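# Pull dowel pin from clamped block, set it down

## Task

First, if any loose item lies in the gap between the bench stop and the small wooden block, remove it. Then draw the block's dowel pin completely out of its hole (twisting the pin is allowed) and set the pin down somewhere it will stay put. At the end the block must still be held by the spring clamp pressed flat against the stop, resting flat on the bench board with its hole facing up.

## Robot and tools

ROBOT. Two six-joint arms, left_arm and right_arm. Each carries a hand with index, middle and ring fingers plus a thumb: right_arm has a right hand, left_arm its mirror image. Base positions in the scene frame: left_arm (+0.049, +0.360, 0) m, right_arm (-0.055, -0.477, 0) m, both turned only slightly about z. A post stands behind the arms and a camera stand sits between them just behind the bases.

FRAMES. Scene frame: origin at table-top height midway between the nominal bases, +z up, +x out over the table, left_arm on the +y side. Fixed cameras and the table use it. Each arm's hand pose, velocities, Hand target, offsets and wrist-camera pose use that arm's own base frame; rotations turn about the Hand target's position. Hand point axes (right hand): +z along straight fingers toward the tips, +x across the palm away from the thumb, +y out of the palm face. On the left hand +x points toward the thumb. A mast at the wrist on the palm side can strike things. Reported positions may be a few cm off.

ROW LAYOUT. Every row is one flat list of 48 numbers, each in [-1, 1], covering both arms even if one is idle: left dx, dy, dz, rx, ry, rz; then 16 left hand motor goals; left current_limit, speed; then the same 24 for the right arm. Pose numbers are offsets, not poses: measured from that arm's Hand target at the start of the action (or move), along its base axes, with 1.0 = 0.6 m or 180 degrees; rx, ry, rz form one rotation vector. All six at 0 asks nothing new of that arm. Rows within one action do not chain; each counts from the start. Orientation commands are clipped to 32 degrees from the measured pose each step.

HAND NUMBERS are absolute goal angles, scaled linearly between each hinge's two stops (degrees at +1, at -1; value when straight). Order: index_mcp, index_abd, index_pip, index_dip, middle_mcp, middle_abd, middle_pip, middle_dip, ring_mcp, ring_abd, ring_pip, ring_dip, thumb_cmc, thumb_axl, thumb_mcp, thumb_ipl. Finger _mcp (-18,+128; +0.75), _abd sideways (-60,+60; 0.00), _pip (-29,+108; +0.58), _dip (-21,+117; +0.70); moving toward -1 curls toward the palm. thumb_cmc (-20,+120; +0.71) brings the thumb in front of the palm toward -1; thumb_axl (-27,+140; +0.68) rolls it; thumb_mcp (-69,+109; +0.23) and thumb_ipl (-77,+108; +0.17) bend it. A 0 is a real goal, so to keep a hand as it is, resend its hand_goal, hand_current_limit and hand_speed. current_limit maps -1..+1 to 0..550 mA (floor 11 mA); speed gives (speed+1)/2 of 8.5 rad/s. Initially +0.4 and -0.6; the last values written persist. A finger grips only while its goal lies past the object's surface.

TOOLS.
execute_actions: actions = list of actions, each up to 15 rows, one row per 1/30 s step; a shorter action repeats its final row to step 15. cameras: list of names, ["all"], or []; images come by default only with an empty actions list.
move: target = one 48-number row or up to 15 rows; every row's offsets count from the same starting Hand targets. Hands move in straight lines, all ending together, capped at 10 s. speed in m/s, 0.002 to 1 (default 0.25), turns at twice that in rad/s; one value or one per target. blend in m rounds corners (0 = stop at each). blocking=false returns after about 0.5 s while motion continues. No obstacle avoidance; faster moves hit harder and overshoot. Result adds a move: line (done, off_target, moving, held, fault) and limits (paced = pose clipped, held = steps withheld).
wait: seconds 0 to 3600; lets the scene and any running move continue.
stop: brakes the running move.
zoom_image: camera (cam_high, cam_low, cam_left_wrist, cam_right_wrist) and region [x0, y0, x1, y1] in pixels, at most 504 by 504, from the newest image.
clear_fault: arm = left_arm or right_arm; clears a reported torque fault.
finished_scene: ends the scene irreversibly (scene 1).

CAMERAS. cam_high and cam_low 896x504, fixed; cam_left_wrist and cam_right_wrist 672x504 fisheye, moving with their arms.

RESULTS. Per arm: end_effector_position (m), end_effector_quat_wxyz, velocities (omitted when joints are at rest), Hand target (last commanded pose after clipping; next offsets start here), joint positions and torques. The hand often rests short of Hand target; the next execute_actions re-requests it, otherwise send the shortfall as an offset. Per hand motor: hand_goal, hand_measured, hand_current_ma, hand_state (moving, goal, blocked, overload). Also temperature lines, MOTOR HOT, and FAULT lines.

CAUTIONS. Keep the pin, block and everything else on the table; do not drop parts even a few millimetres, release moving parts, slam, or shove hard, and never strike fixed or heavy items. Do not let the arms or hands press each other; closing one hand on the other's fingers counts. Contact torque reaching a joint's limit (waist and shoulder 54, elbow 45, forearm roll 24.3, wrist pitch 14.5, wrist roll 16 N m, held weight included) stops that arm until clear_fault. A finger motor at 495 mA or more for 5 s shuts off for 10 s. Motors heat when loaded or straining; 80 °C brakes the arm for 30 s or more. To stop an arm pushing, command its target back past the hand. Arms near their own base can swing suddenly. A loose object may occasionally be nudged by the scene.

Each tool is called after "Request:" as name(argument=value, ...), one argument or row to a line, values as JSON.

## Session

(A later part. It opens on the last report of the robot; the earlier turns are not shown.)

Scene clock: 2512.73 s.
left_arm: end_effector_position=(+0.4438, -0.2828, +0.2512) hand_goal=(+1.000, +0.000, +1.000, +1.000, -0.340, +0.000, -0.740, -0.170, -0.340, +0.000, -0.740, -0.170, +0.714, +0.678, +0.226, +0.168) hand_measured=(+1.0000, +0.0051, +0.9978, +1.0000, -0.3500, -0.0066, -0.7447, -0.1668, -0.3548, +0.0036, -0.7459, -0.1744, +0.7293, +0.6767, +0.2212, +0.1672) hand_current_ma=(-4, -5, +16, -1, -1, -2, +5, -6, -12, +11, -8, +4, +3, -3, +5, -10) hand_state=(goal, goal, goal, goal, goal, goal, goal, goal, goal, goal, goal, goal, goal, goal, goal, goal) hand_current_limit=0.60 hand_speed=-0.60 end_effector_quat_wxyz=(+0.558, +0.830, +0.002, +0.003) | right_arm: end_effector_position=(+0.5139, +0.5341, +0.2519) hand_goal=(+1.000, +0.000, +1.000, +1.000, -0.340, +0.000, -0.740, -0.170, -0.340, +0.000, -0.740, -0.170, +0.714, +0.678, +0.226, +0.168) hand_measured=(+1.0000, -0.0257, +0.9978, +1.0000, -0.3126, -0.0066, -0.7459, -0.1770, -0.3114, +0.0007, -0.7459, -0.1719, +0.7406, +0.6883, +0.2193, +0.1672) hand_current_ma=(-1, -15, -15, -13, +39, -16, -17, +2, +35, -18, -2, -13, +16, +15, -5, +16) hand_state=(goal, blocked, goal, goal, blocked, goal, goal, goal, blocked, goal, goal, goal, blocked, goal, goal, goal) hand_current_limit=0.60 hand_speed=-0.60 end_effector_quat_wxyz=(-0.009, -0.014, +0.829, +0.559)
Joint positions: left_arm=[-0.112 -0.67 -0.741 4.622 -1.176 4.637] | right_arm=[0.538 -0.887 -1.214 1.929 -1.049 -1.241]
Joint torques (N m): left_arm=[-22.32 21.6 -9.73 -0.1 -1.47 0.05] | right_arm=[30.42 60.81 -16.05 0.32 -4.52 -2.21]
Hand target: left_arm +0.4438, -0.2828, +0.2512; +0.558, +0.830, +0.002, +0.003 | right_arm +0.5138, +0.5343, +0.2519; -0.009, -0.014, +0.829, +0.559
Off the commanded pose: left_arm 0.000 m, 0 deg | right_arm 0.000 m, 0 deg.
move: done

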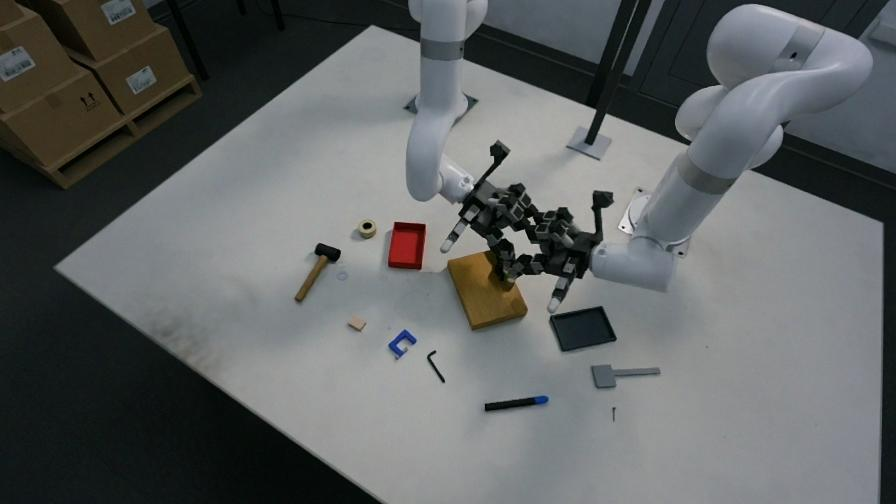

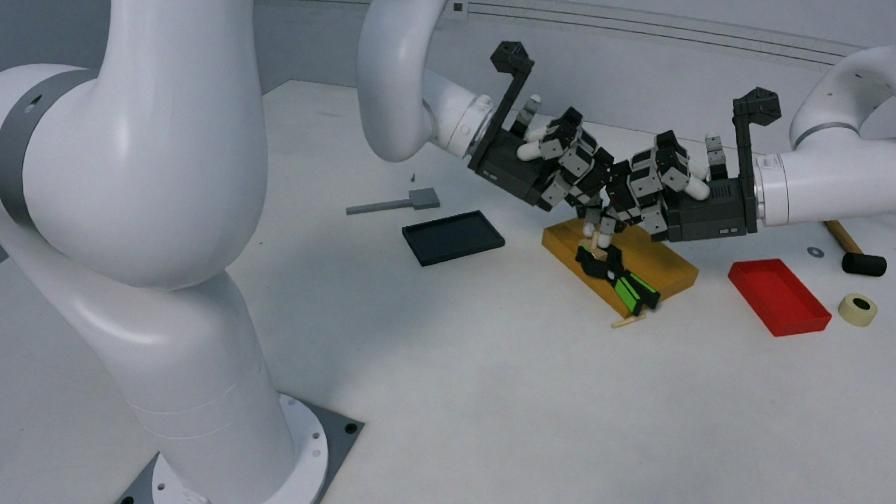

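Request:
move(
  target=[
    [0,0.011,0,0,0,0,1,0,1,1,-0.34,0,-0.74,-0.17,-0.34,0,-0.74,-0.17,0.714,0.678,0.226,0.168,0.6,-0.6,0,-0.011,0,0,0,0,1,0,1,1,-0.34,0,-0.74,-0.17,-0.34,0,-0.74,-0.17,0.714,0.678,0.226,0.168,0.6,-0.6],
    [-0.0117,0.0135,0,0,0,0,1,0,1,1,-0.34,0,-0.74,-0.17,-0.34,0,-0.74,-0.17,0.714,0.678,0.226,0.168,0.6,-0.6,0.0117,-0.0135,0,0,0,0,1,0,1,1,-0.34,0,-0.74,-0.17,-0.34,0,-0.74,-0.17,0.714,0.678,0.226,0.168,0.6,-0.6],
    [-0.0117,0.003,0,0,0,0,1,0,1,1,-0.34,0,-0.74,-0.17,-0.34,0,-0.74,-0.17,0.714,0.678,0.226,0.168,0.6,-0.6,0.0117,-0.003,0,0,0,0,1,0,1,1,-0.34,0,-0.74,-0.17,-0.34,0,-0.74,-0.17,0.714,0.678,0.226,0.168,0.6,-0.6],
    [-0.0059,0.0023,0.0007,0,0,0,1,0,1,1,-0.34,0,-0.74,-0.17,-0.34,0,-0.74,-0.17,0.714,0.678,0.226,0.168,0.6,-0.6,0.0059,-0.0023,0.0007,0,0,0,1,0,1,1,-0.34,0,-0.74,-0.17,-0.34,0,-0.74,-0.17,0.714,0.678,0.226,0.168,0.6,-0.6],
    [0,0,0.0013,0,0,0,1,0,1,1,-0.34,0,-0.74,-0.17,-0.34,0,-0.74,-0.17,0.714,0.678,0.226,0.168,0.6,-0.6,0,0,0.0013,0,0,0,1,0,1,1,-0.34,0,-0.74,-0.17,-0.34,0,-0.74,-0.17,0.714,0.678,0.226,0.168,0.6,-0.6],
    [0,0.011,0.0013,0,0,0,1,0,1,1,-0.34,0,-0.74,-0.17,-0.34,0,-0.74,-0.17,0.714,0.678,0.226,0.168,0.6,-0.6,0,-0.011,0.0013,0,0,0,1,0,1,1,-0.34,0,-0.74,-0.17,-0.34,0,-0.74,-0.17,0.714,0.678,0.226,0.168,0.6,-0.6],
    [-0.0117,0.0135,0.0013,0,0,0,1,0,1,1,-0.34,0,-0.74,-0.17,-0.34,0,-0.74,-0.17,0.714,0.678,0.226,0.168,0.6,-0.6,0.0117,-0.0135,0.0013,0,0,0,1,0,1,1,-0.34,0,-0.74,-0.17,-0.34,0,-0.74,-0.17,0.714,0.678,0.226,0.168,0.6,-0.6],
    [-0.0117,0.003,0.0013,0,0,0,1,0,1,1,-0.34,0,-0.74,-0.17,-0.34,0,-0.74,-0.17,0.714,0.678,0.226,0.168,0.6,-0.6,0.0117,-0.003,0.0013,0,0,0,1,0,1,1,-0.34,0,-0.74,-0.17,-0.34,0,-0.74,-0.17,0.714,0.678,0.226,0.168,0.6,-0.6],
    [-0.0059,0.0023,0.002,0,0,0,1,0,1,1,-0.34,0,-0.74,-0.17,-0.34,0,-0.74,-0.17,0.714,0.678,0.226,0.168,0.6,-0.6,0.0059,-0.0023,0.002,0,0,0,1,0,1,1,-0.34,0,-0.74,-0.17,-0.34,0,-0.74,-0.17,0.714,0.678,0.226,0.168,0.6,-0.6],
    [0,0,0.0027,0,0,0,1,0,1,1,-0.34,0,-0.74,-0.17,-0.34,0,-0.74,-0.17,0.714,0.678,0.226,0.168,0.6,-0.6,0,0,0.0027,0,0,0,1,0,1,1,-0.34,0,-0.74,-0.17,-0.34,0,-0.74,-0.17,0.714,0.678,0.226,0.168,0.6,-0.6],
  ],
  speed=[0.02,0.03,0.012,0.012,0.012,0.02,0.03,0.012,0.012,0.012],
  blend=[0.001,0.001,0,0.0005,0,0.001,0.001,0,0.0005,0],
  cameras=["cam_high","cam_low"],
)

Request:
zoom_image(
  camera="cam_low",
  region=[578, 222, 614, 258],
)

Request:
zoom_image(
  camera="cam_high",
  region=[490, 245, 530, 285],
)

Scene clock: 2524.03 s.
left_arm: end_effector_position=(+0.4438, -0.2828, +0.2528) hand_goal=(+1.000, +0.000, +1.000, +1.000, -0.340, +0.000, -0.740, -0.170, -0.340, +0.000, -0.740, -0.170, +0.714, +0.678, +0.226, +0.168) hand_measured=(+1.0000, +0.0065, +0.9965, +1.0000, -0.3488, -0.0066, -0.7447, -0.1668, -0.3536, +0.0036, -0.7472, -0.1731, +0.7305, +0.6777, +0.2222, +0.1681) hand_current_ma=(-19, +8, +8, -11, -8, +9, +17, -8, -7, -12, -8, +3, +4, -2, -8, -13) hand_state=(goal, goal, goal, goal, goal, goal, goal, goal, goal, goal, goal, goal, goal, goal, goal, goal) hand_current_limit=0.60 hand_speed=-0.60 end_effector_quat_wxyz=(+0.558, +0.830, +0.002, +0.003) | right_arm: end_effector_position=(+0.5139, +0.5341, +0.2536) hand_goal=(+1.000, +0.000, +1.000, +1.000, -0.340, +0.000, -0.740, -0.170, -0.340, +0.000, -0.740, -0.170, +0.714, +0.678, +0.226, +0.168) hand_measured=(+1.0000, -0.0228, +0.9978, +1.0000, -0.3138, -0.0066, -0.7472, -0.1782, -0.3114, +0.0021, -0.7459, -0.1719, +0.7393, +0.6883, +0.2183, +0.1672) hand_current_ma=(+14, -16, +8, -12, +34, -3, -16, +7, +36, -16, -6, -15, +24, -3, -11, -2) hand_state=(goal, blocked, goal, goal, blocked, goal, goal, goal, blocked, goal, goal, goal, blocked, goal, goal, goal) hand_current_limit=0.60 hand_speed=-0.60 end_effector_quat_wxyz=(-0.009, -0.014, +0.829, +0.559)
Joint positions: left_arm=[-0.112 -0.665 -0.74 4.624 -1.176 4.634] | right_arm=[0.538 -0.883 -1.213 1.928 -1.049 -1.239]
Joint torques (N m): left_arm=[-23.14 21.41 -9.78 -0.11 -1.47 0.05] | right_arm=[30.09 61.86 -16.08 0.32 -1.41 -2.19]
Hand target: left_arm +0.4438, -0.2828, +0.2528; +0.558, +0.830, +0.002, +0.003 | right_arm +0.5138, +0.5343, +0.2536; -0.009, -0.014, +0.829, +0.559
Off the commanded pose: left_arm 0.000 m, 0 deg | right_arm 0.000 m, 0 deg.
move: done

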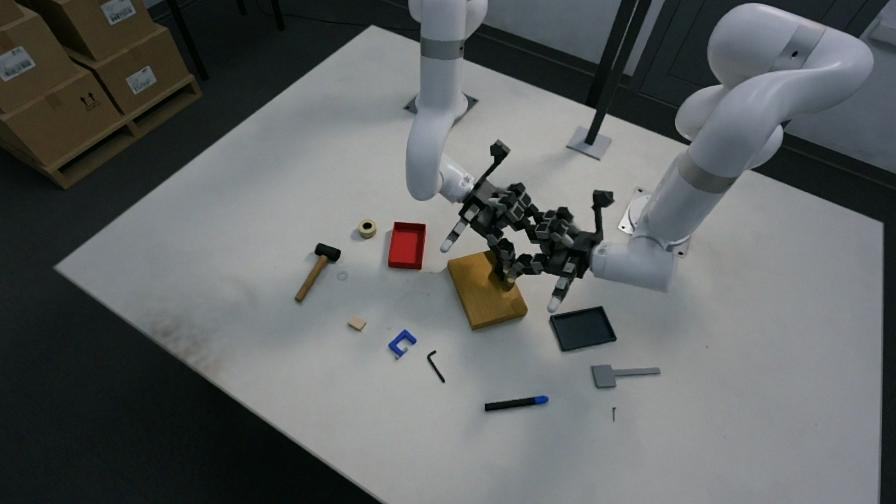

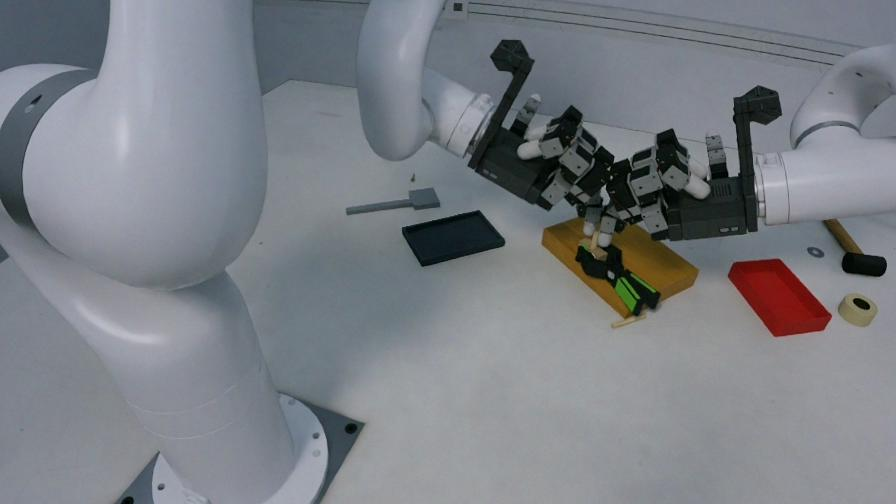

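Scaled by 14.000 from the camera's image (finer frame: 1280x720).

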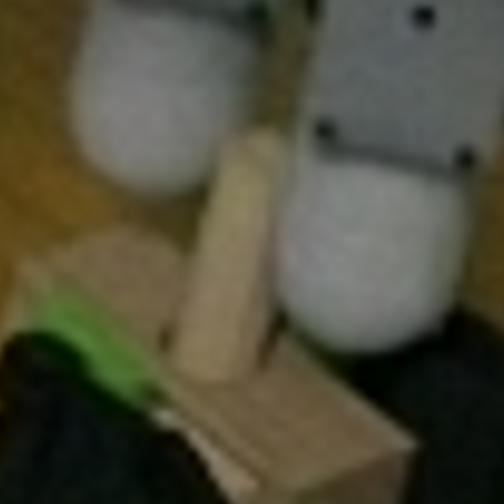

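Scaled by 12.600 from the camera's image (finer frame: 1280x720).

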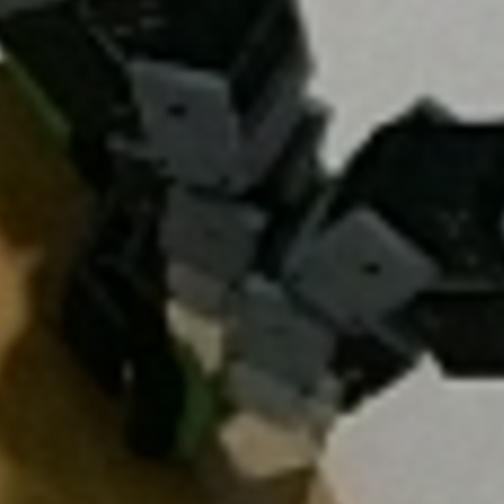

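Request:
wait(
  seconds=0.1,
  cameras=["cam_left_wrist","cam_right_wrist"],
)

Scene clock: 2532.50 s.
left_arm: end_effector_position=(+0.4438, -0.2828, +0.2528) hand_goal=(+1.000, +0.000, +1.000, +1.000, -0.340, +0.000, -0.740, -0.170, -0.340, +0.000, -0.740, -0.170, +0.714, +0.678, +0.226, +0.168) hand_measured=(+1.0000, +0.0051, +0.9965, +1.0000, -0.3500, -0.0066, -0.7447, -0.1680, -0.3536, +0.0036, -0.7472, -0.1731, +0.7305, +0.6777, +0.2222, +0.1681) hand_current_ma=(-3, -5, +9, -19, +5, +0, -4, -22, +1, -4, +1, +7, -11, +9, -2, -13) hand_state=(goal, goal, goal, goal, goal, goal, goal, goal, goal, goal, goal, goal, goal, goal, goal, goal) hand_current_limit=0.60 hand_speed=-0.60 end_effector_quat_wxyz=(+0.558, +0.830, +0.002, +0.003) | right_arm: end_effector_position=(+0.5139, +0.5341, +0.2536) hand_goal=(+1.000, +0.000, +1.000, +1.000, -0.340, +0.000, -0.740, -0.170, -0.340, +0.000, -0.740, -0.170, +0.714, +0.678, +0.226, +0.168) hand_measured=(+1.0000, -0.0228, +0.9991, +1.0000, -0.3126, -0.0066, -0.7459, -0.1782, -0.3102, +0.0007, -0.7459, -0.1719, +0.7393, +0.6883, +0.2193, +0.1672) hand_current_ma=(+2, -17, +1, +3, +25, -5, -4, -4, +46, -6, -8, -21, +25, +5, -4, -7) hand_state=(goal, blocked, goal, goal, blocked, goal, goal, goal, blocked, goal, goal, goal, blocked, goal, goal, goal) hand_current_limit=0.60 hand_speed=-0.60 end_effector_quat_wxyz=(-0.009, -0.014, +0.829, +0.559)
Joint positions: left_arm=[-0.112 -0.665 -0.74 4.624 -1.176 4.634] | right_arm=[0.538 -0.883 -1.213 1.928 -1.049 -1.239]
Joint torques (N m): left_arm=[-18.93 31.42 -9.78 -0.11 -1.47 0.05] | right_arm=[25.85 43.75 -16.08 0.32 -8.06 -0.06]
Hand target: left_arm +0.4438, -0.2828, +0.2528; +0.558, +0.830, +0.002, +0.003 | right_arm +0.5138, +0.5343, +0.2536; -0.009, -0.014, +0.829, +0.559
Off the commanded pose: left_arm 0.000 m, 0 deg | right_arm 0.000 m, 0 deg.
wait: 0.10 s; at rest from the start
cam_left_wrist: T_world_to_cam=[[-0.77686, 0.27987, -0.56406, 0.52814], [0.44922, 0.87405, -0.18502, 0.04594], [0.44123, -0.39712, -0.80474, 0.02321]] pos_world=[0.37941, -0.17874, 0.32508]
cam_right_wrist: T_world_to_cam=[[0.78777, 0.23685, 0.56862, -0.64432], [0.44141, -0.86092, -0.25293, 0.25222], [0.42963, 0.45025, -0.78275, -0.13852]] pos_world=[0.45576, 0.43211, 0.32174]

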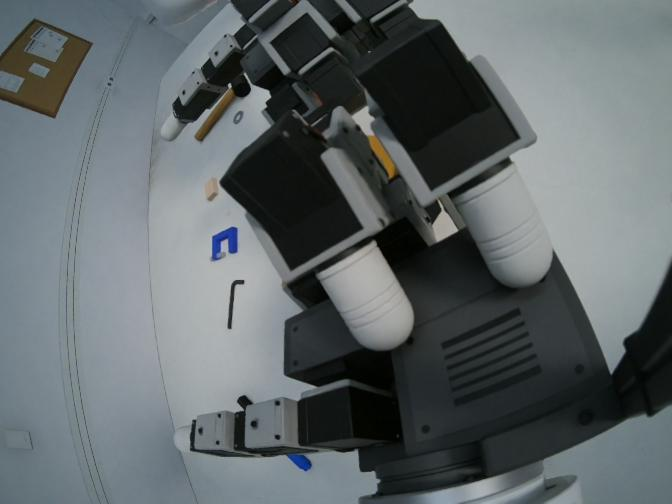

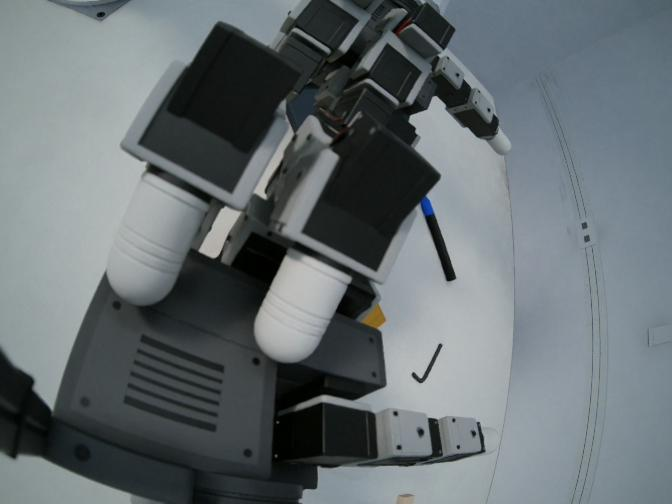

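Request:
move(
  target=[
    [0,0.02,0,0,0,0,1,0,1,1,-0.34,0,-0.74,-0.17,-0.34,0,-0.74,-0.17,0.714,0.678,0.226,0.168,0.6,-0.6,0,-0.02,0,0,0,0,1,0,1,1,-0.34,0,-0.74,-0.17,-0.34,0,-0.74,-0.17,0.714,0.678,0.226,0.168,0.6,-0.6],
  ],
  speed=[0.02],
  cameras=["cam_high","cam_low"],
)

Request:
zoom_image(
  camera="cam_low",
  region=[578, 222, 614, 258],
)

Request:
zoom_image(
  camera="cam_high",
  region=[490, 245, 530, 285],
)

Scene clock: 2538.53 s.
left_arm: end_effector_position=(+0.4438, -0.2708, +0.2528) hand_goal=(+1.000, +0.000, +1.000, +1.000, -0.340, +0.000, -0.740, -0.170, -0.340, +0.000, -0.740, -0.170, +0.714, +0.678, +0.226, +0.168) hand_measured=(+0.9995, +0.0139, +0.9760, +1.0000, -0.3379, -0.0066, -0.7447, -0.1680, -0.3391, +0.0036, -0.7459, -0.1731, +0.7293, +0.6777, +0.2222, +0.1681) hand_current_ma=(-12, +4, +5, -3, +10, +0, -4, -14, +1, +7, -6, +11, +4, +24, -5, -2) hand_state=(goal, goal, blocked, goal, goal, goal, goal, goal, goal, goal, goal, goal, goal, goal, goal, goal) hand_current_limit=0.60 hand_speed=-0.60 end_effector_quat_wxyz=(+0.558, +0.830, +0.002, +0.003) | right_arm: end_effector_position=(+0.5138, +0.5223, +0.2536) hand_goal=(+1.000, +0.000, +1.000, +1.000, -0.340, +0.000, -0.740, -0.170, -0.340, +0.000, -0.740, -0.170, +0.714, +0.678, +0.226, +0.168) hand_measured=(+0.9995, -0.0242, +0.9722, +1.0000, -0.3126, -0.0081, -0.7459, -0.1782, -0.3114, +0.0007, -0.7459, -0.1719, +0.7406, +0.6883, +0.2173, +0.1672) hand_current_ma=(-21, -16, -41, -7, +34, -3, -11, -8, +32, -10, -22, +5, +23, +1, -12, -3) hand_state=(goal, blocked, blocked, goal, blocked, goal, goal, goal, blocked, goal, goal, goal, blocked, goal, goal, goal) hand_current_limit=0.60 hand_speed=-0.60 end_effector_quat_wxyz=(-0.009, -0.014, +0.829, +0.559)
Joint positions: left_arm=[-0.084 -0.664 -0.737 4.651 -1.178 4.636] | right_arm=[0.52 -0.874 -1.193 1.916 -1.057 -1.248]
Joint torques (N m): left_arm=[-0.12 31.32 -9.71 -0.11 -1.47 0.05] | right_arm=[-0.1 43.37 -15.92 0.32 -1.42 -1.42]
Hand target: left_arm +0.4438, -0.2708, +0.2528; +0.558, +0.830, +0.002, +0.003 | right_arm +0.5138, +0.5223, +0.2536; -0.009, -0.014, +0.829, +0.559
Off the commanded pose: left_arm 0.000 m, 0 deg | right_arm 0.000 m, 0 deg.
move: done

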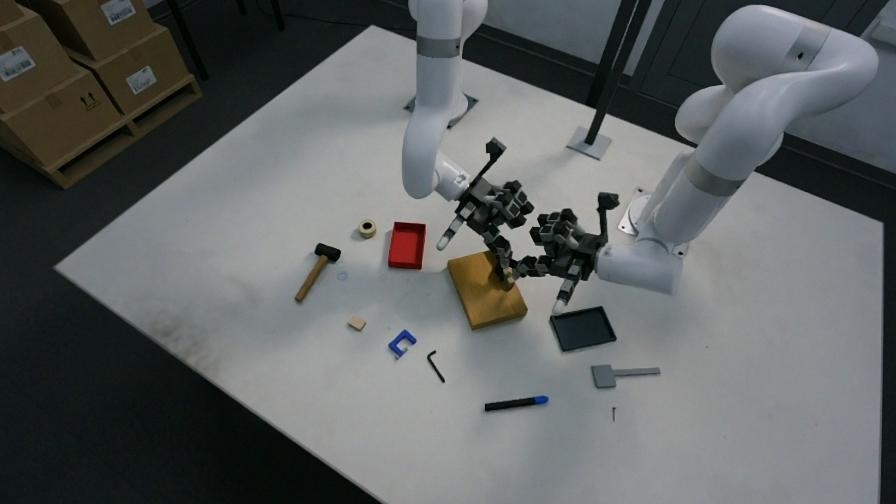

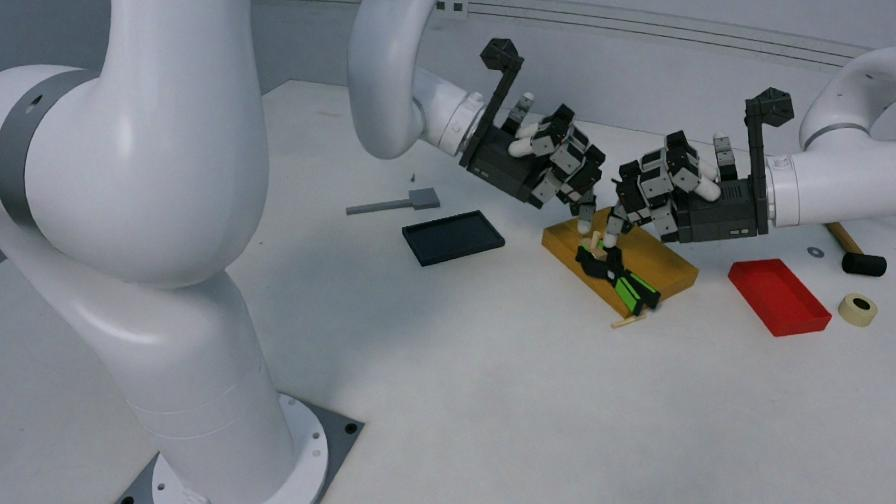

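Scaled by 14.000 from the camera's image (finer frame: 1280x720).

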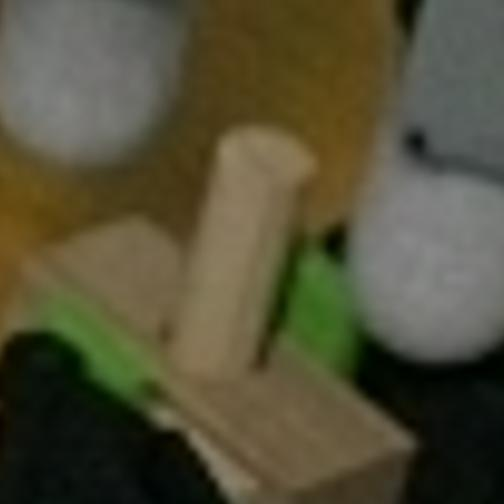

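Scaled by 12.600 from the camera's image (finer frame: 1280x720).

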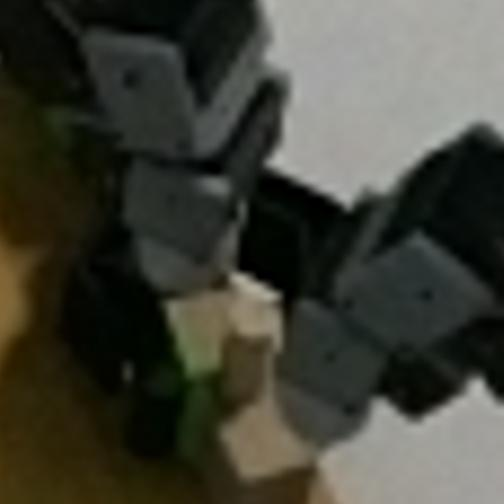

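Request:
move(
  target=[
    [-0.0117,0,-0.004,0,0,0,1,0,1,1,-0.34,0,-0.74,-0.17,-0.34,0,-0.74,-0.17,0.714,0.678,0.226,0.168,0.6,-0.6,0.0117,0,-0.004,0,0,0,1,0,1,1,-0.34,0,-0.74,-0.17,-0.34,0,-0.74,-0.17,0.714,0.678,0.226,0.168,0.6,-0.6],
    [-0.0117,-0.0175,-0.004,0,0,0,1,0,1,1,-0.34,0,-0.74,-0.17,-0.34,0,-0.74,-0.17,0.714,0.678,0.226,0.168,0.6,-0.6,0.0117,0.0175,-0.004,0,0,0,1,0,1,1,-0.34,0,-0.74,-0.17,-0.34,0,-0.74,-0.17,0.714,0.678,0.226,0.168,0.6,-0.6],
    [-0.0117,-0.0175,-0.0015,0,0,0,1,0,1,1,-0.34,0,-0.74,-0.17,-0.34,0,-0.74,-0.17,0.714,0.678,0.226,0.168,0.6,-0.6,0.0117,0.0175,-0.0015,0,0,0,1,0,1,1,-0.34,0,-0.74,-0.17,-0.34,0,-0.74,-0.17,0.714,0.678,0.226,0.168,0.6,-0.6],
  ],
  speed=[0.02,0.01,0.005],
  cameras=["cam_high","cam_low"],
)

Request:
zoom_image(
  camera="cam_low",
  region=[578, 222, 614, 258],
)

Request:
zoom_image(
  camera="cam_high",
  region=[440, 240, 530, 330],
)

Scene clock: 2574.23 s.
left_arm: end_effector_position=(+0.4367, -0.2813, +0.2519) hand_goal=(+1.000, +0.000, +1.000, +1.000, -0.340, +0.000, -0.740, -0.170, -0.340, +0.000, -0.740, -0.170, +0.714, +0.678, +0.226, +0.168) hand_measured=(+1.0000, +0.0139, +1.0000, +1.0000, -0.3379, -0.0066, -0.7434, -0.1668, -0.3391, +0.0051, -0.7459, -0.1731, +0.7293, +0.6777, +0.2222, +0.1681) hand_current_ma=(-10, -6, -2, +1, -5, +5, +5, +4, -1, +4, -4, +18, -14, -2, -10, -3) hand_state=(goal, goal, goal, goal, goal, goal, goal, goal, goal, goal, goal, goal, goal, goal, goal, goal) hand_current_limit=0.60 hand_speed=-0.60 end_effector_quat_wxyz=(+0.558, +0.830, +0.002, +0.003) | right_arm: end_effector_position=(+0.5208, +0.5328, +0.2526) hand_goal=(+1.000, +0.000, +1.000, +1.000, -0.340, +0.000, -0.740, -0.170, -0.340, +0.000, -0.740, -0.170, +0.714, +0.678, +0.226, +0.168) hand_measured=(+1.0000, -0.0272, +0.9991, +1.0000, -0.3126, -0.0066, -0.7459, -0.1782, -0.3114, +0.0007, -0.7447, -0.1706, +0.7393, +0.6883, +0.2193, +0.1672) hand_current_ma=(+5, -27, -3, +8, +20, -8, -15, +12, +42, -5, -1, -10, +30, +4, -11, +11) hand_state=(goal, blocked, goal, goal, blocked, goal, goal, goal, blocked, goal, goal, goal, blocked, goal, goal, goal) hand_current_limit=0.60 hand_speed=-0.60 end_effector_quat_wxyz=(-0.009, -0.014, +0.829, +0.559)
Joint positions: left_arm=[-0.11 -0.66 -0.721 4.62 -1.177 4.648] | right_arm=[0.53 -0.894 -1.231 1.916 -1.048 -1.229]
Joint torques (N m): left_arm=[-17.04 31.04 -9.56 -0.09 -1.47 0.05] | right_arm=[20.63 62.23 -16.19 0.34 -1.41 -0.06]
Hand target: left_arm +0.4368, -0.2813, +0.2519; +0.558, +0.830, +0.002, +0.003 | right_arm +0.5208, +0.5328, +0.2527; -0.009, -0.014, +0.829, +0.559
Off the commanded pose: left_arm 0.000 m, 0 deg | right_arm 0.000 m, 0 deg.
move: done

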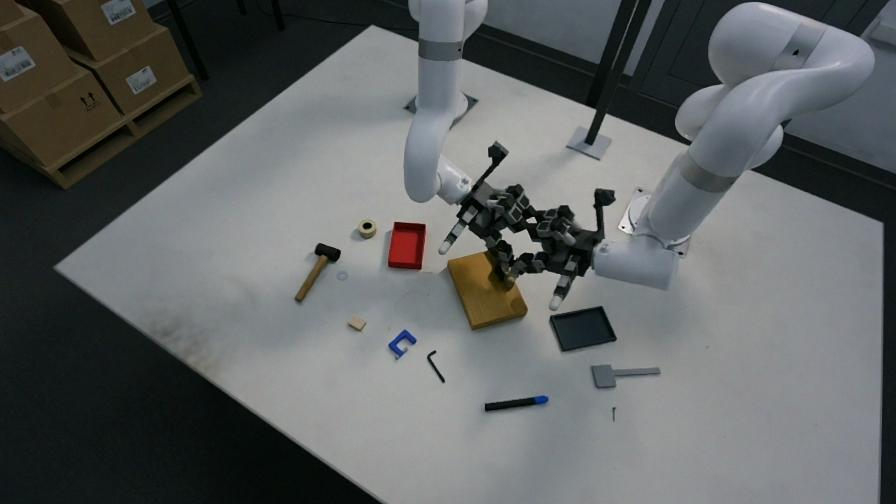

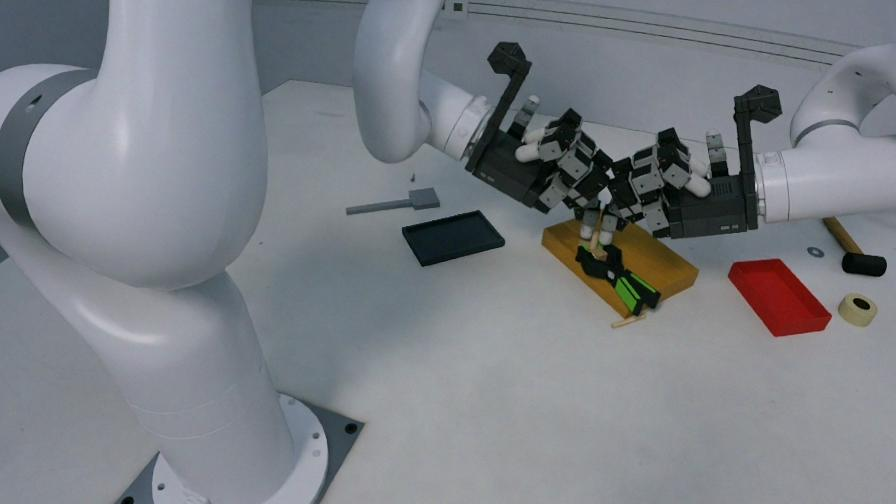

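Scaled by 14.000 from the camera's image (finer frame: 1280x720).

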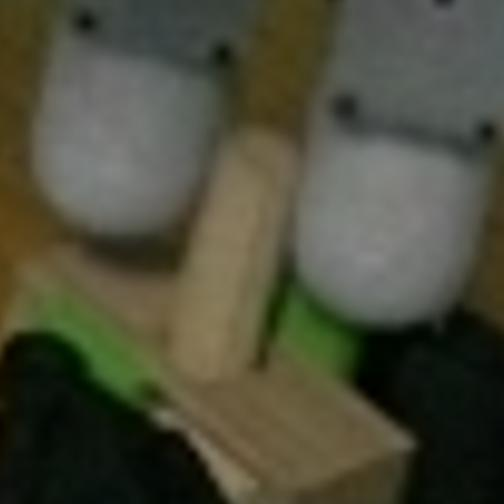

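Scaled by 5.600 from the camera's image (finer frame: 1280x720).

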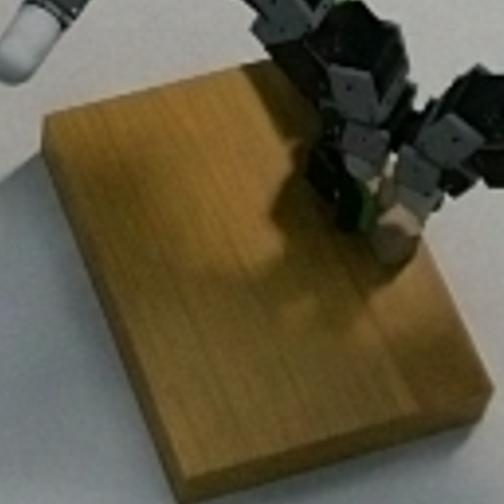

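Request:
move(
  target=[
    [0.0058,-0.0007,0.0004,0,0,0,1,0,1,1,-0.34,0,-0.74,-0.17,-0.34,0,-0.74,-0.17,0.714,0.678,0.226,0.168,0.6,-0.6,-0.0058,0.0007,0.0004,0,0,0,1,0,1,1,-0.34,0,-0.74,-0.17,-0.34,0,-0.74,-0.17,0.714,0.678,0.226,0.168,0.6,-0.6],
    [0.0117,-0.003,0.0008,0,0,0,1,0,1,1,-0.34,0,-0.74,-0.17,-0.34,0,-0.74,-0.17,0.714,0.678,0.226,0.168,0.6,-0.6,-0.0117,0.003,0.0008,0,0,0,1,0,1,1,-0.34,0,-0.74,-0.17,-0.34,0,-0.74,-0.17,0.714,0.678,0.226,0.168,0.6,-0.6],
  ],
  speed=0.01,
  blend=0.0005,
  cameras=["cam_high","cam_low"],
)

Request:
zoom_image(
  camera="cam_low",
  region=[578, 222, 614, 258],
)

Request:
zoom_image(
  camera="cam_high",
  region=[440, 240, 530, 330],
)

Scene clock: 2578.53 s.
left_arm: end_effector_position=(+0.4438, -0.2831, +0.2524) hand_goal=(+1.000, +0.000, +1.000, +1.000, -0.340, +0.000, -0.740, -0.170, -0.340, +0.000, -0.740, -0.170, +0.714, +0.678, +0.226, +0.168) hand_measured=(+1.0000, +0.0065, +0.9978, +1.0000, -0.3548, -0.0066, -0.7447, -0.1668, -0.3596, +0.0036, -0.7459, -0.1731, +0.7305, +0.6777, +0.2212, +0.1681) hand_current_ma=(-4, -13, +8, -10, -16, +7, +11, -14, +5, +13, -13, -8, -16, -18, -4, -19) hand_state=(goal, goal, goal, goal, goal, goal, goal, goal, goal, goal, goal, goal, goal, goal, goal, goal) hand_current_limit=0.60 hand_speed=-0.60 end_effector_quat_wxyz=(+0.558, +0.830, +0.002, +0.003) | right_arm: end_effector_position=(+0.5140, +0.5343, +0.2531) hand_goal=(+1.000, +0.000, +1.000, +1.000, -0.340, +0.000, -0.740, -0.170, -0.340, +0.000, -0.740, -0.170, +0.714, +0.678, +0.226, +0.168) hand_measured=(+1.0000, -0.0213, +0.9991, +1.0000, -0.3126, -0.0066, -0.7472, -0.1782, -0.3114, +0.0007, -0.7459, -0.1719, +0.7393, +0.6872, +0.2183, +0.1672) hand_current_ma=(+16, -13, -20, +0, +20, -8, +0, -5, +46, +6, -2, -12, +17, +7, -15, -4) hand_state=(goal, blocked, goal, goal, blocked, goal, goal, goal, blocked, goal, goal, goal, blocked, goal, goal, goal) hand_current_limit=0.60 hand_speed=-0.60 end_effector_quat_wxyz=(-0.009, -0.014, +0.829, +0.559)
Joint positions: left_arm=[-0.113 -0.666 -0.74 4.623 -1.176 4.635] | right_arm=[0.538 -0.884 -1.214 1.929 -1.048 -1.239]
Joint torques (N m): left_arm=[-23.91 31.44 -9.77 -0.11 -1.47 0.05] | right_arm=[31.59 61.33 -16.08 0.32 -5.09 -2.14]
Hand target: left_arm +0.4438, -0.2831, +0.2524; +0.558, +0.830, +0.002, +0.003 | right_arm +0.5138, +0.5346, +0.2531; -0.009, -0.014, +0.829, +0.559
Off the commanded pose: left_arm 0.000 m, 0 deg | right_arm 0.000 m, 0 deg.
move: done

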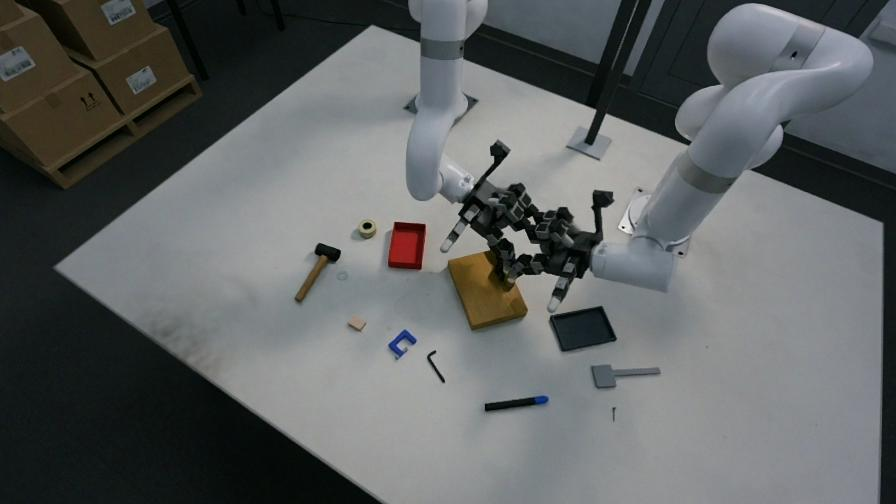

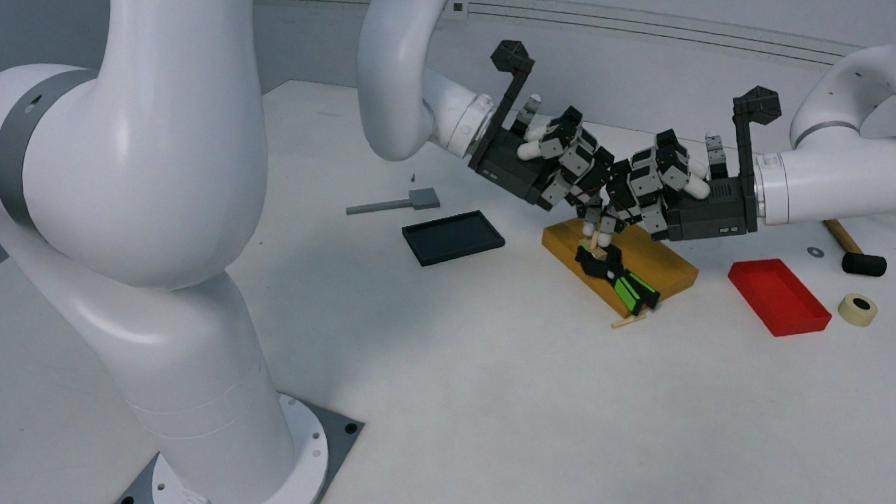

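Scaled by 14.000 from the camera's image (finer frame: 1280x720).

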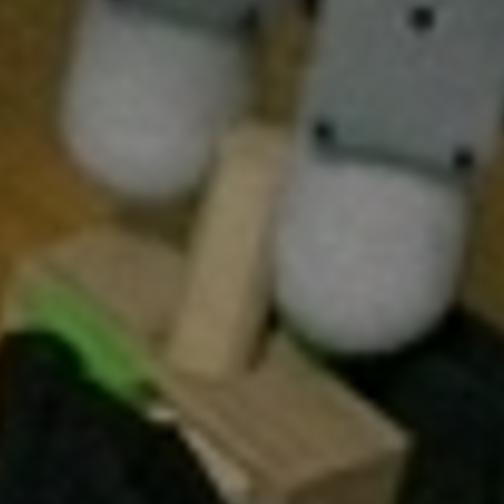

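Scaled by 5.600 from the camera's image (finer frame: 1280x720).

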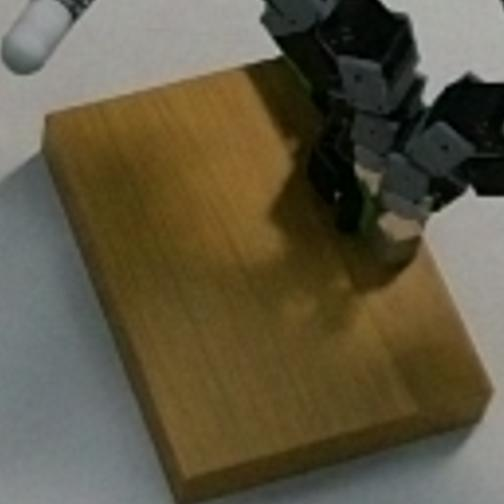

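Request:
move(
  target=[
    [0,0,-0.004,0,0,0,1,0,1,1,-0.34,0,-0.74,-0.17,-0.34,0,-0.74,-0.17,0.714,0.678,0.226,0.168,0.6,-0.6,0,0,-0.004,0,0,0,1,0,1,1,-0.34,0,-0.74,-0.17,-0.34,0,-0.74,-0.17,0.714,0.678,0.226,0.168,0.6,-0.6],
    [0,0.03,-0.003,0,0,0,1,0,1,1,-0.34,0,-0.74,-0.17,-0.34,0,-0.74,-0.17,0.714,0.678,0.226,0.168,0.6,-0.6,0,-0.03,-0.003,0,0,0,1,0,1,1,-0.34,0,-0.74,-0.17,-0.34,0,-0.74,-0.17,0.714,0.678,0.226,0.168,0.6,-0.6],
    [0,0.1,0.05,0,0,0,1,0,1,1,-0.34,0,-0.74,-0.17,-0.34,0,-0.74,-0.17,0.714,0.678,0.226,0.168,0.6,-0.6,0,-0.1,0.05,0,0,0,1,0,1,1,-0.34,0,-0.74,-0.17,-0.34,0,-0.74,-0.17,0.714,0.678,0.226,0.168,0.6,-0.6],
  ],
  speed=[0.01,0.03,0.1],
  cameras=["cam_high","cam_low"],
)

Request:
zoom_image(
  camera="cam_low",
  region=[578, 222, 614, 258],
)

Request:
zoom_image(
  camera="cam_high",
  region=[480, 240, 530, 290],
)

Scene clock: 2623.43 s.
left_arm: end_effector_position=(+0.4438, -0.2231, +0.2824) hand_goal=(+1.000, +0.000, +1.000, +1.000, -0.340, +0.000, -0.740, -0.170, -0.340, +0.000, -0.740, -0.170, +0.714, +0.678, +0.226, +0.168) hand_measured=(+1.0000, +0.0153, +0.9760, +1.0000, -0.3379, -0.0052, -0.7447, -0.1668, -0.3379, +0.0036, -0.7459, -0.1731, +0.7305, +0.6767, +0.2212, +0.1681) hand_current_ma=(-1, +3, +8, -10, +6, +4, +9, -12, +8, +2, -17, -6, +11, +4, -27, -12) hand_state=(goal, goal, blocked, goal, goal, goal, goal, goal, goal, goal, goal, goal, goal, goal, goal, goal) hand_current_limit=0.60 hand_speed=-0.60 end_effector_quat_wxyz=(+0.558, +0.830, +0.002, +0.003) | right_arm: end_effector_position=(+0.5138, +0.4746, +0.2831) hand_goal=(+1.000, +0.000, +1.000, +1.000, -0.340, +0.000, -0.740, -0.170, -0.340, +0.000, -0.740, -0.170, +0.714, +0.678, +0.226, +0.168) hand_measured=(+0.9995, -0.0228, +0.9735, +0.9990, -0.3126, -0.0081, -0.7459, -0.1782, -0.3102, +0.0007, -0.7459, -0.1719, +0.7406, +0.6883, +0.2183, +0.1672) hand_current_ma=(+2, -4, -40, -15, +31, +0, -12, -13, +51, -7, -15, -8, +20, +8, -11, -4) hand_state=(goal, blocked, blocked, goal, blocked, goal, goal, goal, blocked, goal, goal, goal, blocked, goal, goal, goal) hand_current_limit=0.60 hand_speed=-0.60 end_effector_quat_wxyz=(-0.009, -0.014, +0.829, +0.559)
Joint positions: left_arm=[0.03 -0.584 -0.716 4.788 -1.19 4.572] | right_arm=[0.445 -0.779 -1.106 1.836 -1.078 -1.231]
Joint torques (N m): left_arm=[-0.11 29.91 -10.56 -0.18 -1.46 0.05] | right_arm=[-0.1 41.14 -15.97 0.37 -1.41 1.53]
Hand target: left_arm +0.4438, -0.2231, +0.2824; +0.558, +0.830, +0.002, +0.003 | right_arm +0.5138, +0.4746, +0.2831; -0.009, -0.014, +0.829, +0.559
Off the commanded pose: left_arm 0.000 m, 0 deg | right_arm 0.000 m, 0 deg.
move: done

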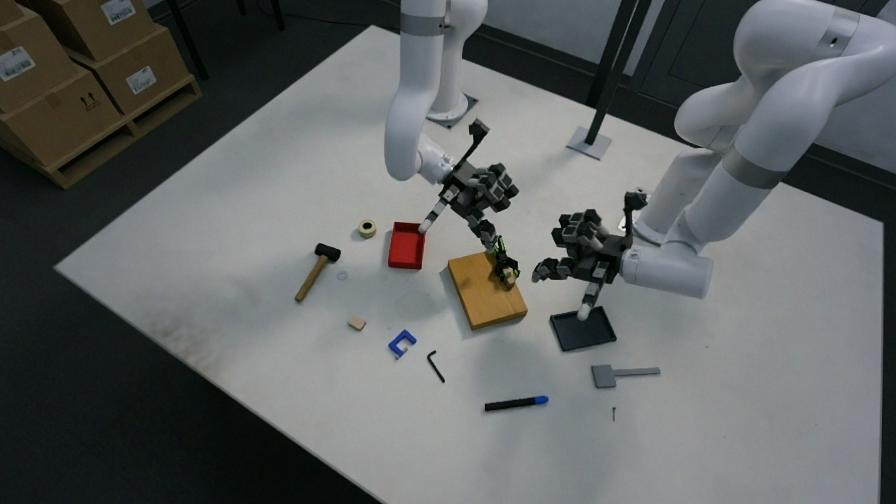

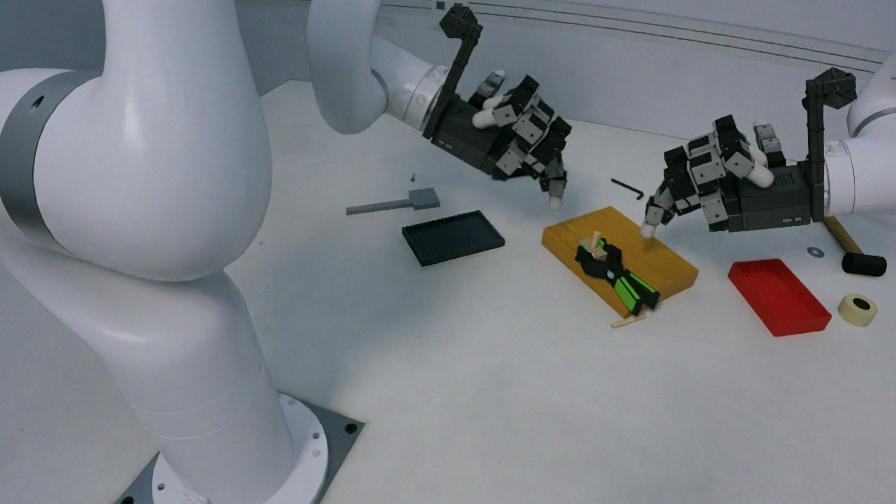

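Scaled by 14.000 from the camera's image (finer frame: 1280x720).

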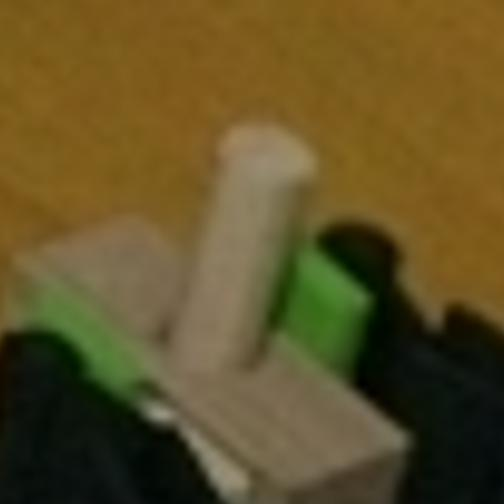

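Scaled by 10.080 from the camera's image (finer frame: 1280x720).

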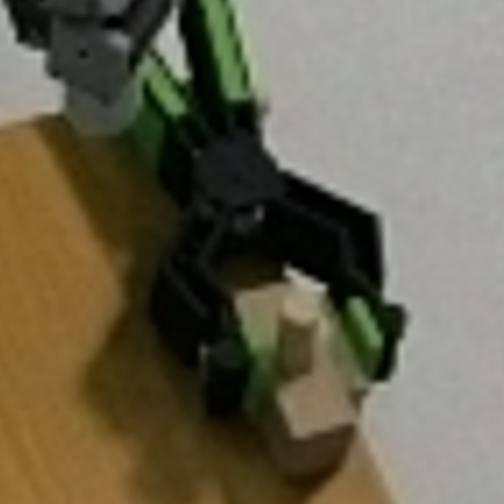

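Request:
zoom_image(
  camera="cam_low",
  region=[560, 220, 670, 330],
)

Request:
zoom_image(
  camera="cam_high",
  region=[494, 260, 524, 290],
)

Scaled by 4.582 from the camera's image (finer frame: 1280x720).

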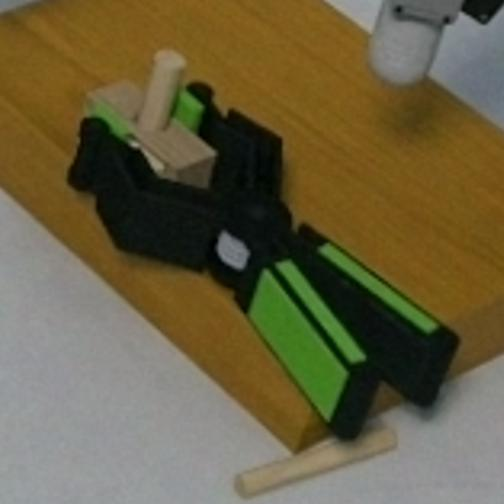

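Scaled by 16.800 from the camera's image (finer frame: 1280x720).

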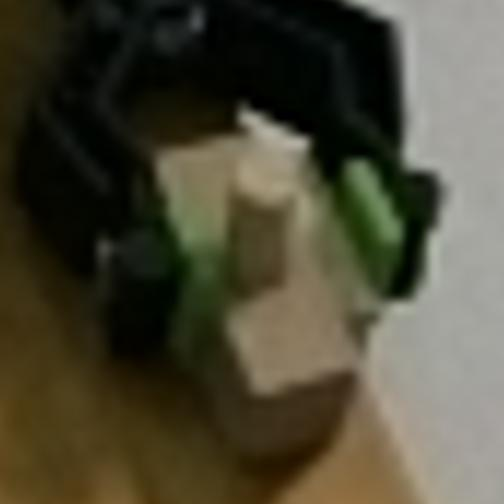

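Request:
move(
  target=[
    [0,0,0,0,0,0,1,0,1,1,-0.34,0,-0.74,-0.17,-0.34,0,-0.74,-0.17,0.714,0.678,0.226,0.168,0.6,-0.6,0.077,-0.291,0.128,-0.378,0,0,-0.34,0,-0.74,-0.17,1,0,1,1,1,0,1,1,-0.571,0.678,0.226,0.168,0.6,-0.5],
    [0,0,0,0,0,0,1,0,1,1,-0.34,0,-0.74,-0.17,-0.34,0,-0.74,-0.17,0.714,0.678,0.226,0.168,0.6,-0.6,0.077,-0.291,0.128,-0.304,0.274,-0.406,-0.34,0,-0.74,-0.17,1,0,1,1,1,0,1,1,-0.571,0.678,0.226,0.168,0.6,-0.5],
    [0,0,0,0,0,0,1,0,1,1,-0.34,0,-0.74,-0.17,-0.34,0,-0.74,-0.17,0.714,0.678,0.226,0.168,0.6,-0.6,0.077,-0.291,0.128,-0.0645,0.531,-0.79,-0.34,0,-0.74,-0.17,1,0,1,1,1,0,1,1,-0.571,0.678,0.226,0.168,0.6,-0.5],
  ],
  speed=0.3,
  cameras=["cam_high","cam_low"],
)

Scene clock: 2649.30 s.
left_arm: end_effector_position=(+0.4438, -0.2231, +0.2824) hand_goal=(+1.000, +0.000, +1.000, +1.000, -0.340, +0.000, -0.740, -0.170, -0.340, +0.000, -0.740, -0.170, +0.714, +0.678, +0.226, +0.168) hand_measured=(+0.9995, +0.0153, +0.9760, +1.0000, -0.3379, -0.0066, -0.7434, -0.1668, -0.3379, +0.0036, -0.7459, -0.1731, +0.7293, +0.6777, +0.2222, +0.1672) hand_current_ma=(-7, -4, +19, +1, -26, -6, +12, +4, +3, -6, -3, +1, +28, +1, -18, -13) hand_state=(goal, goal, blocked, goal, goal, goal, goal, goal, goal, goal, goal, goal, goal, goal, goal, goal) hand_current_limit=0.60 hand_speed=-0.60 end_effector_quat_wxyz=(+0.558, +0.830, +0.002, +0.003) | right_arm: end_effector_position=(+0.5600, +0.3000, +0.3599) hand_goal=(-0.340, +0.000, -0.740, -0.170, +1.000, +0.000, +1.000, +1.000, +1.000, +0.000, +1.000, +1.000, -0.570, +0.678, +0.226, +0.168) hand_measured=(-0.2909, -0.0184, -0.7331, -0.1770, +0.9898, -0.0066, +0.9735, +0.9990, +0.9886, +0.0007, +0.9735, +0.9952, -0.5680, +0.6883, +0.2183, +0.1672) hand_current_ma=(+69, -11, -4, -10, -14, +0, -45, +8, +0, +7, -23, -11, -8, +18, -17, +10) hand_state=(blocked, goal, goal, goal, goal, goal, blocked, goal, goal, goal, blocked, goal, goal, goal, goal, goal) hand_current_limit=0.60 hand_speed=-0.50 end_effector_quat_wxyz=(+0.000, +0.995, +0.104, +0.000)
Joint positions: left_arm=[0.03 -0.584 -0.716 4.788 -1.19 4.572] | right_arm=[0.602 -0.671 -1.703 -0.001 -1.033 3.535]
Joint torques (N m): left_arm=[-0.11 29.91 -10.56 -0.18 -1.46 0.05] | right_arm=[-0.09 42.91 -20.58 0.57 -0.06 1.77]
Hand target: left_arm +0.4438, -0.2231, +0.2824; +0.558, +0.830, +0.002, +0.003 | right_arm +0.5600, +0.3000, +0.3599; +0.000, +0.995, +0.104, +0.000
Off the commanded pose: left_arm 0.000 m, 0 deg | right_arm 0.000 m, 0 deg.
move: done

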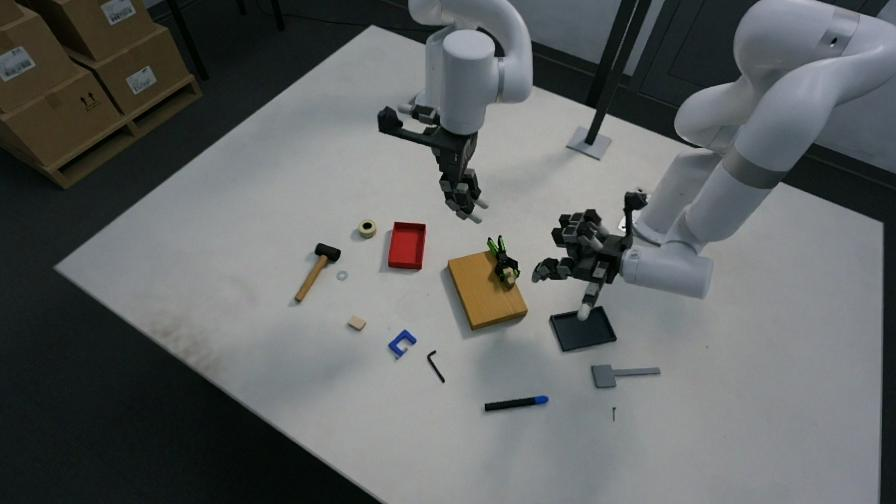

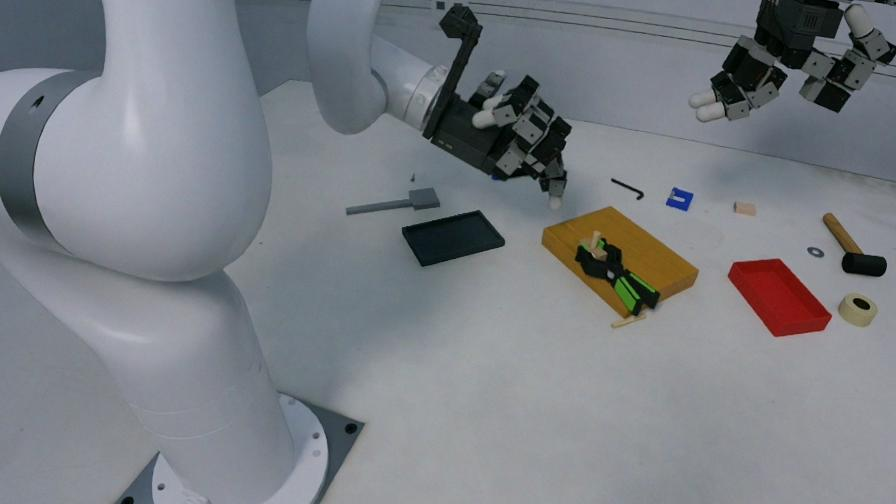

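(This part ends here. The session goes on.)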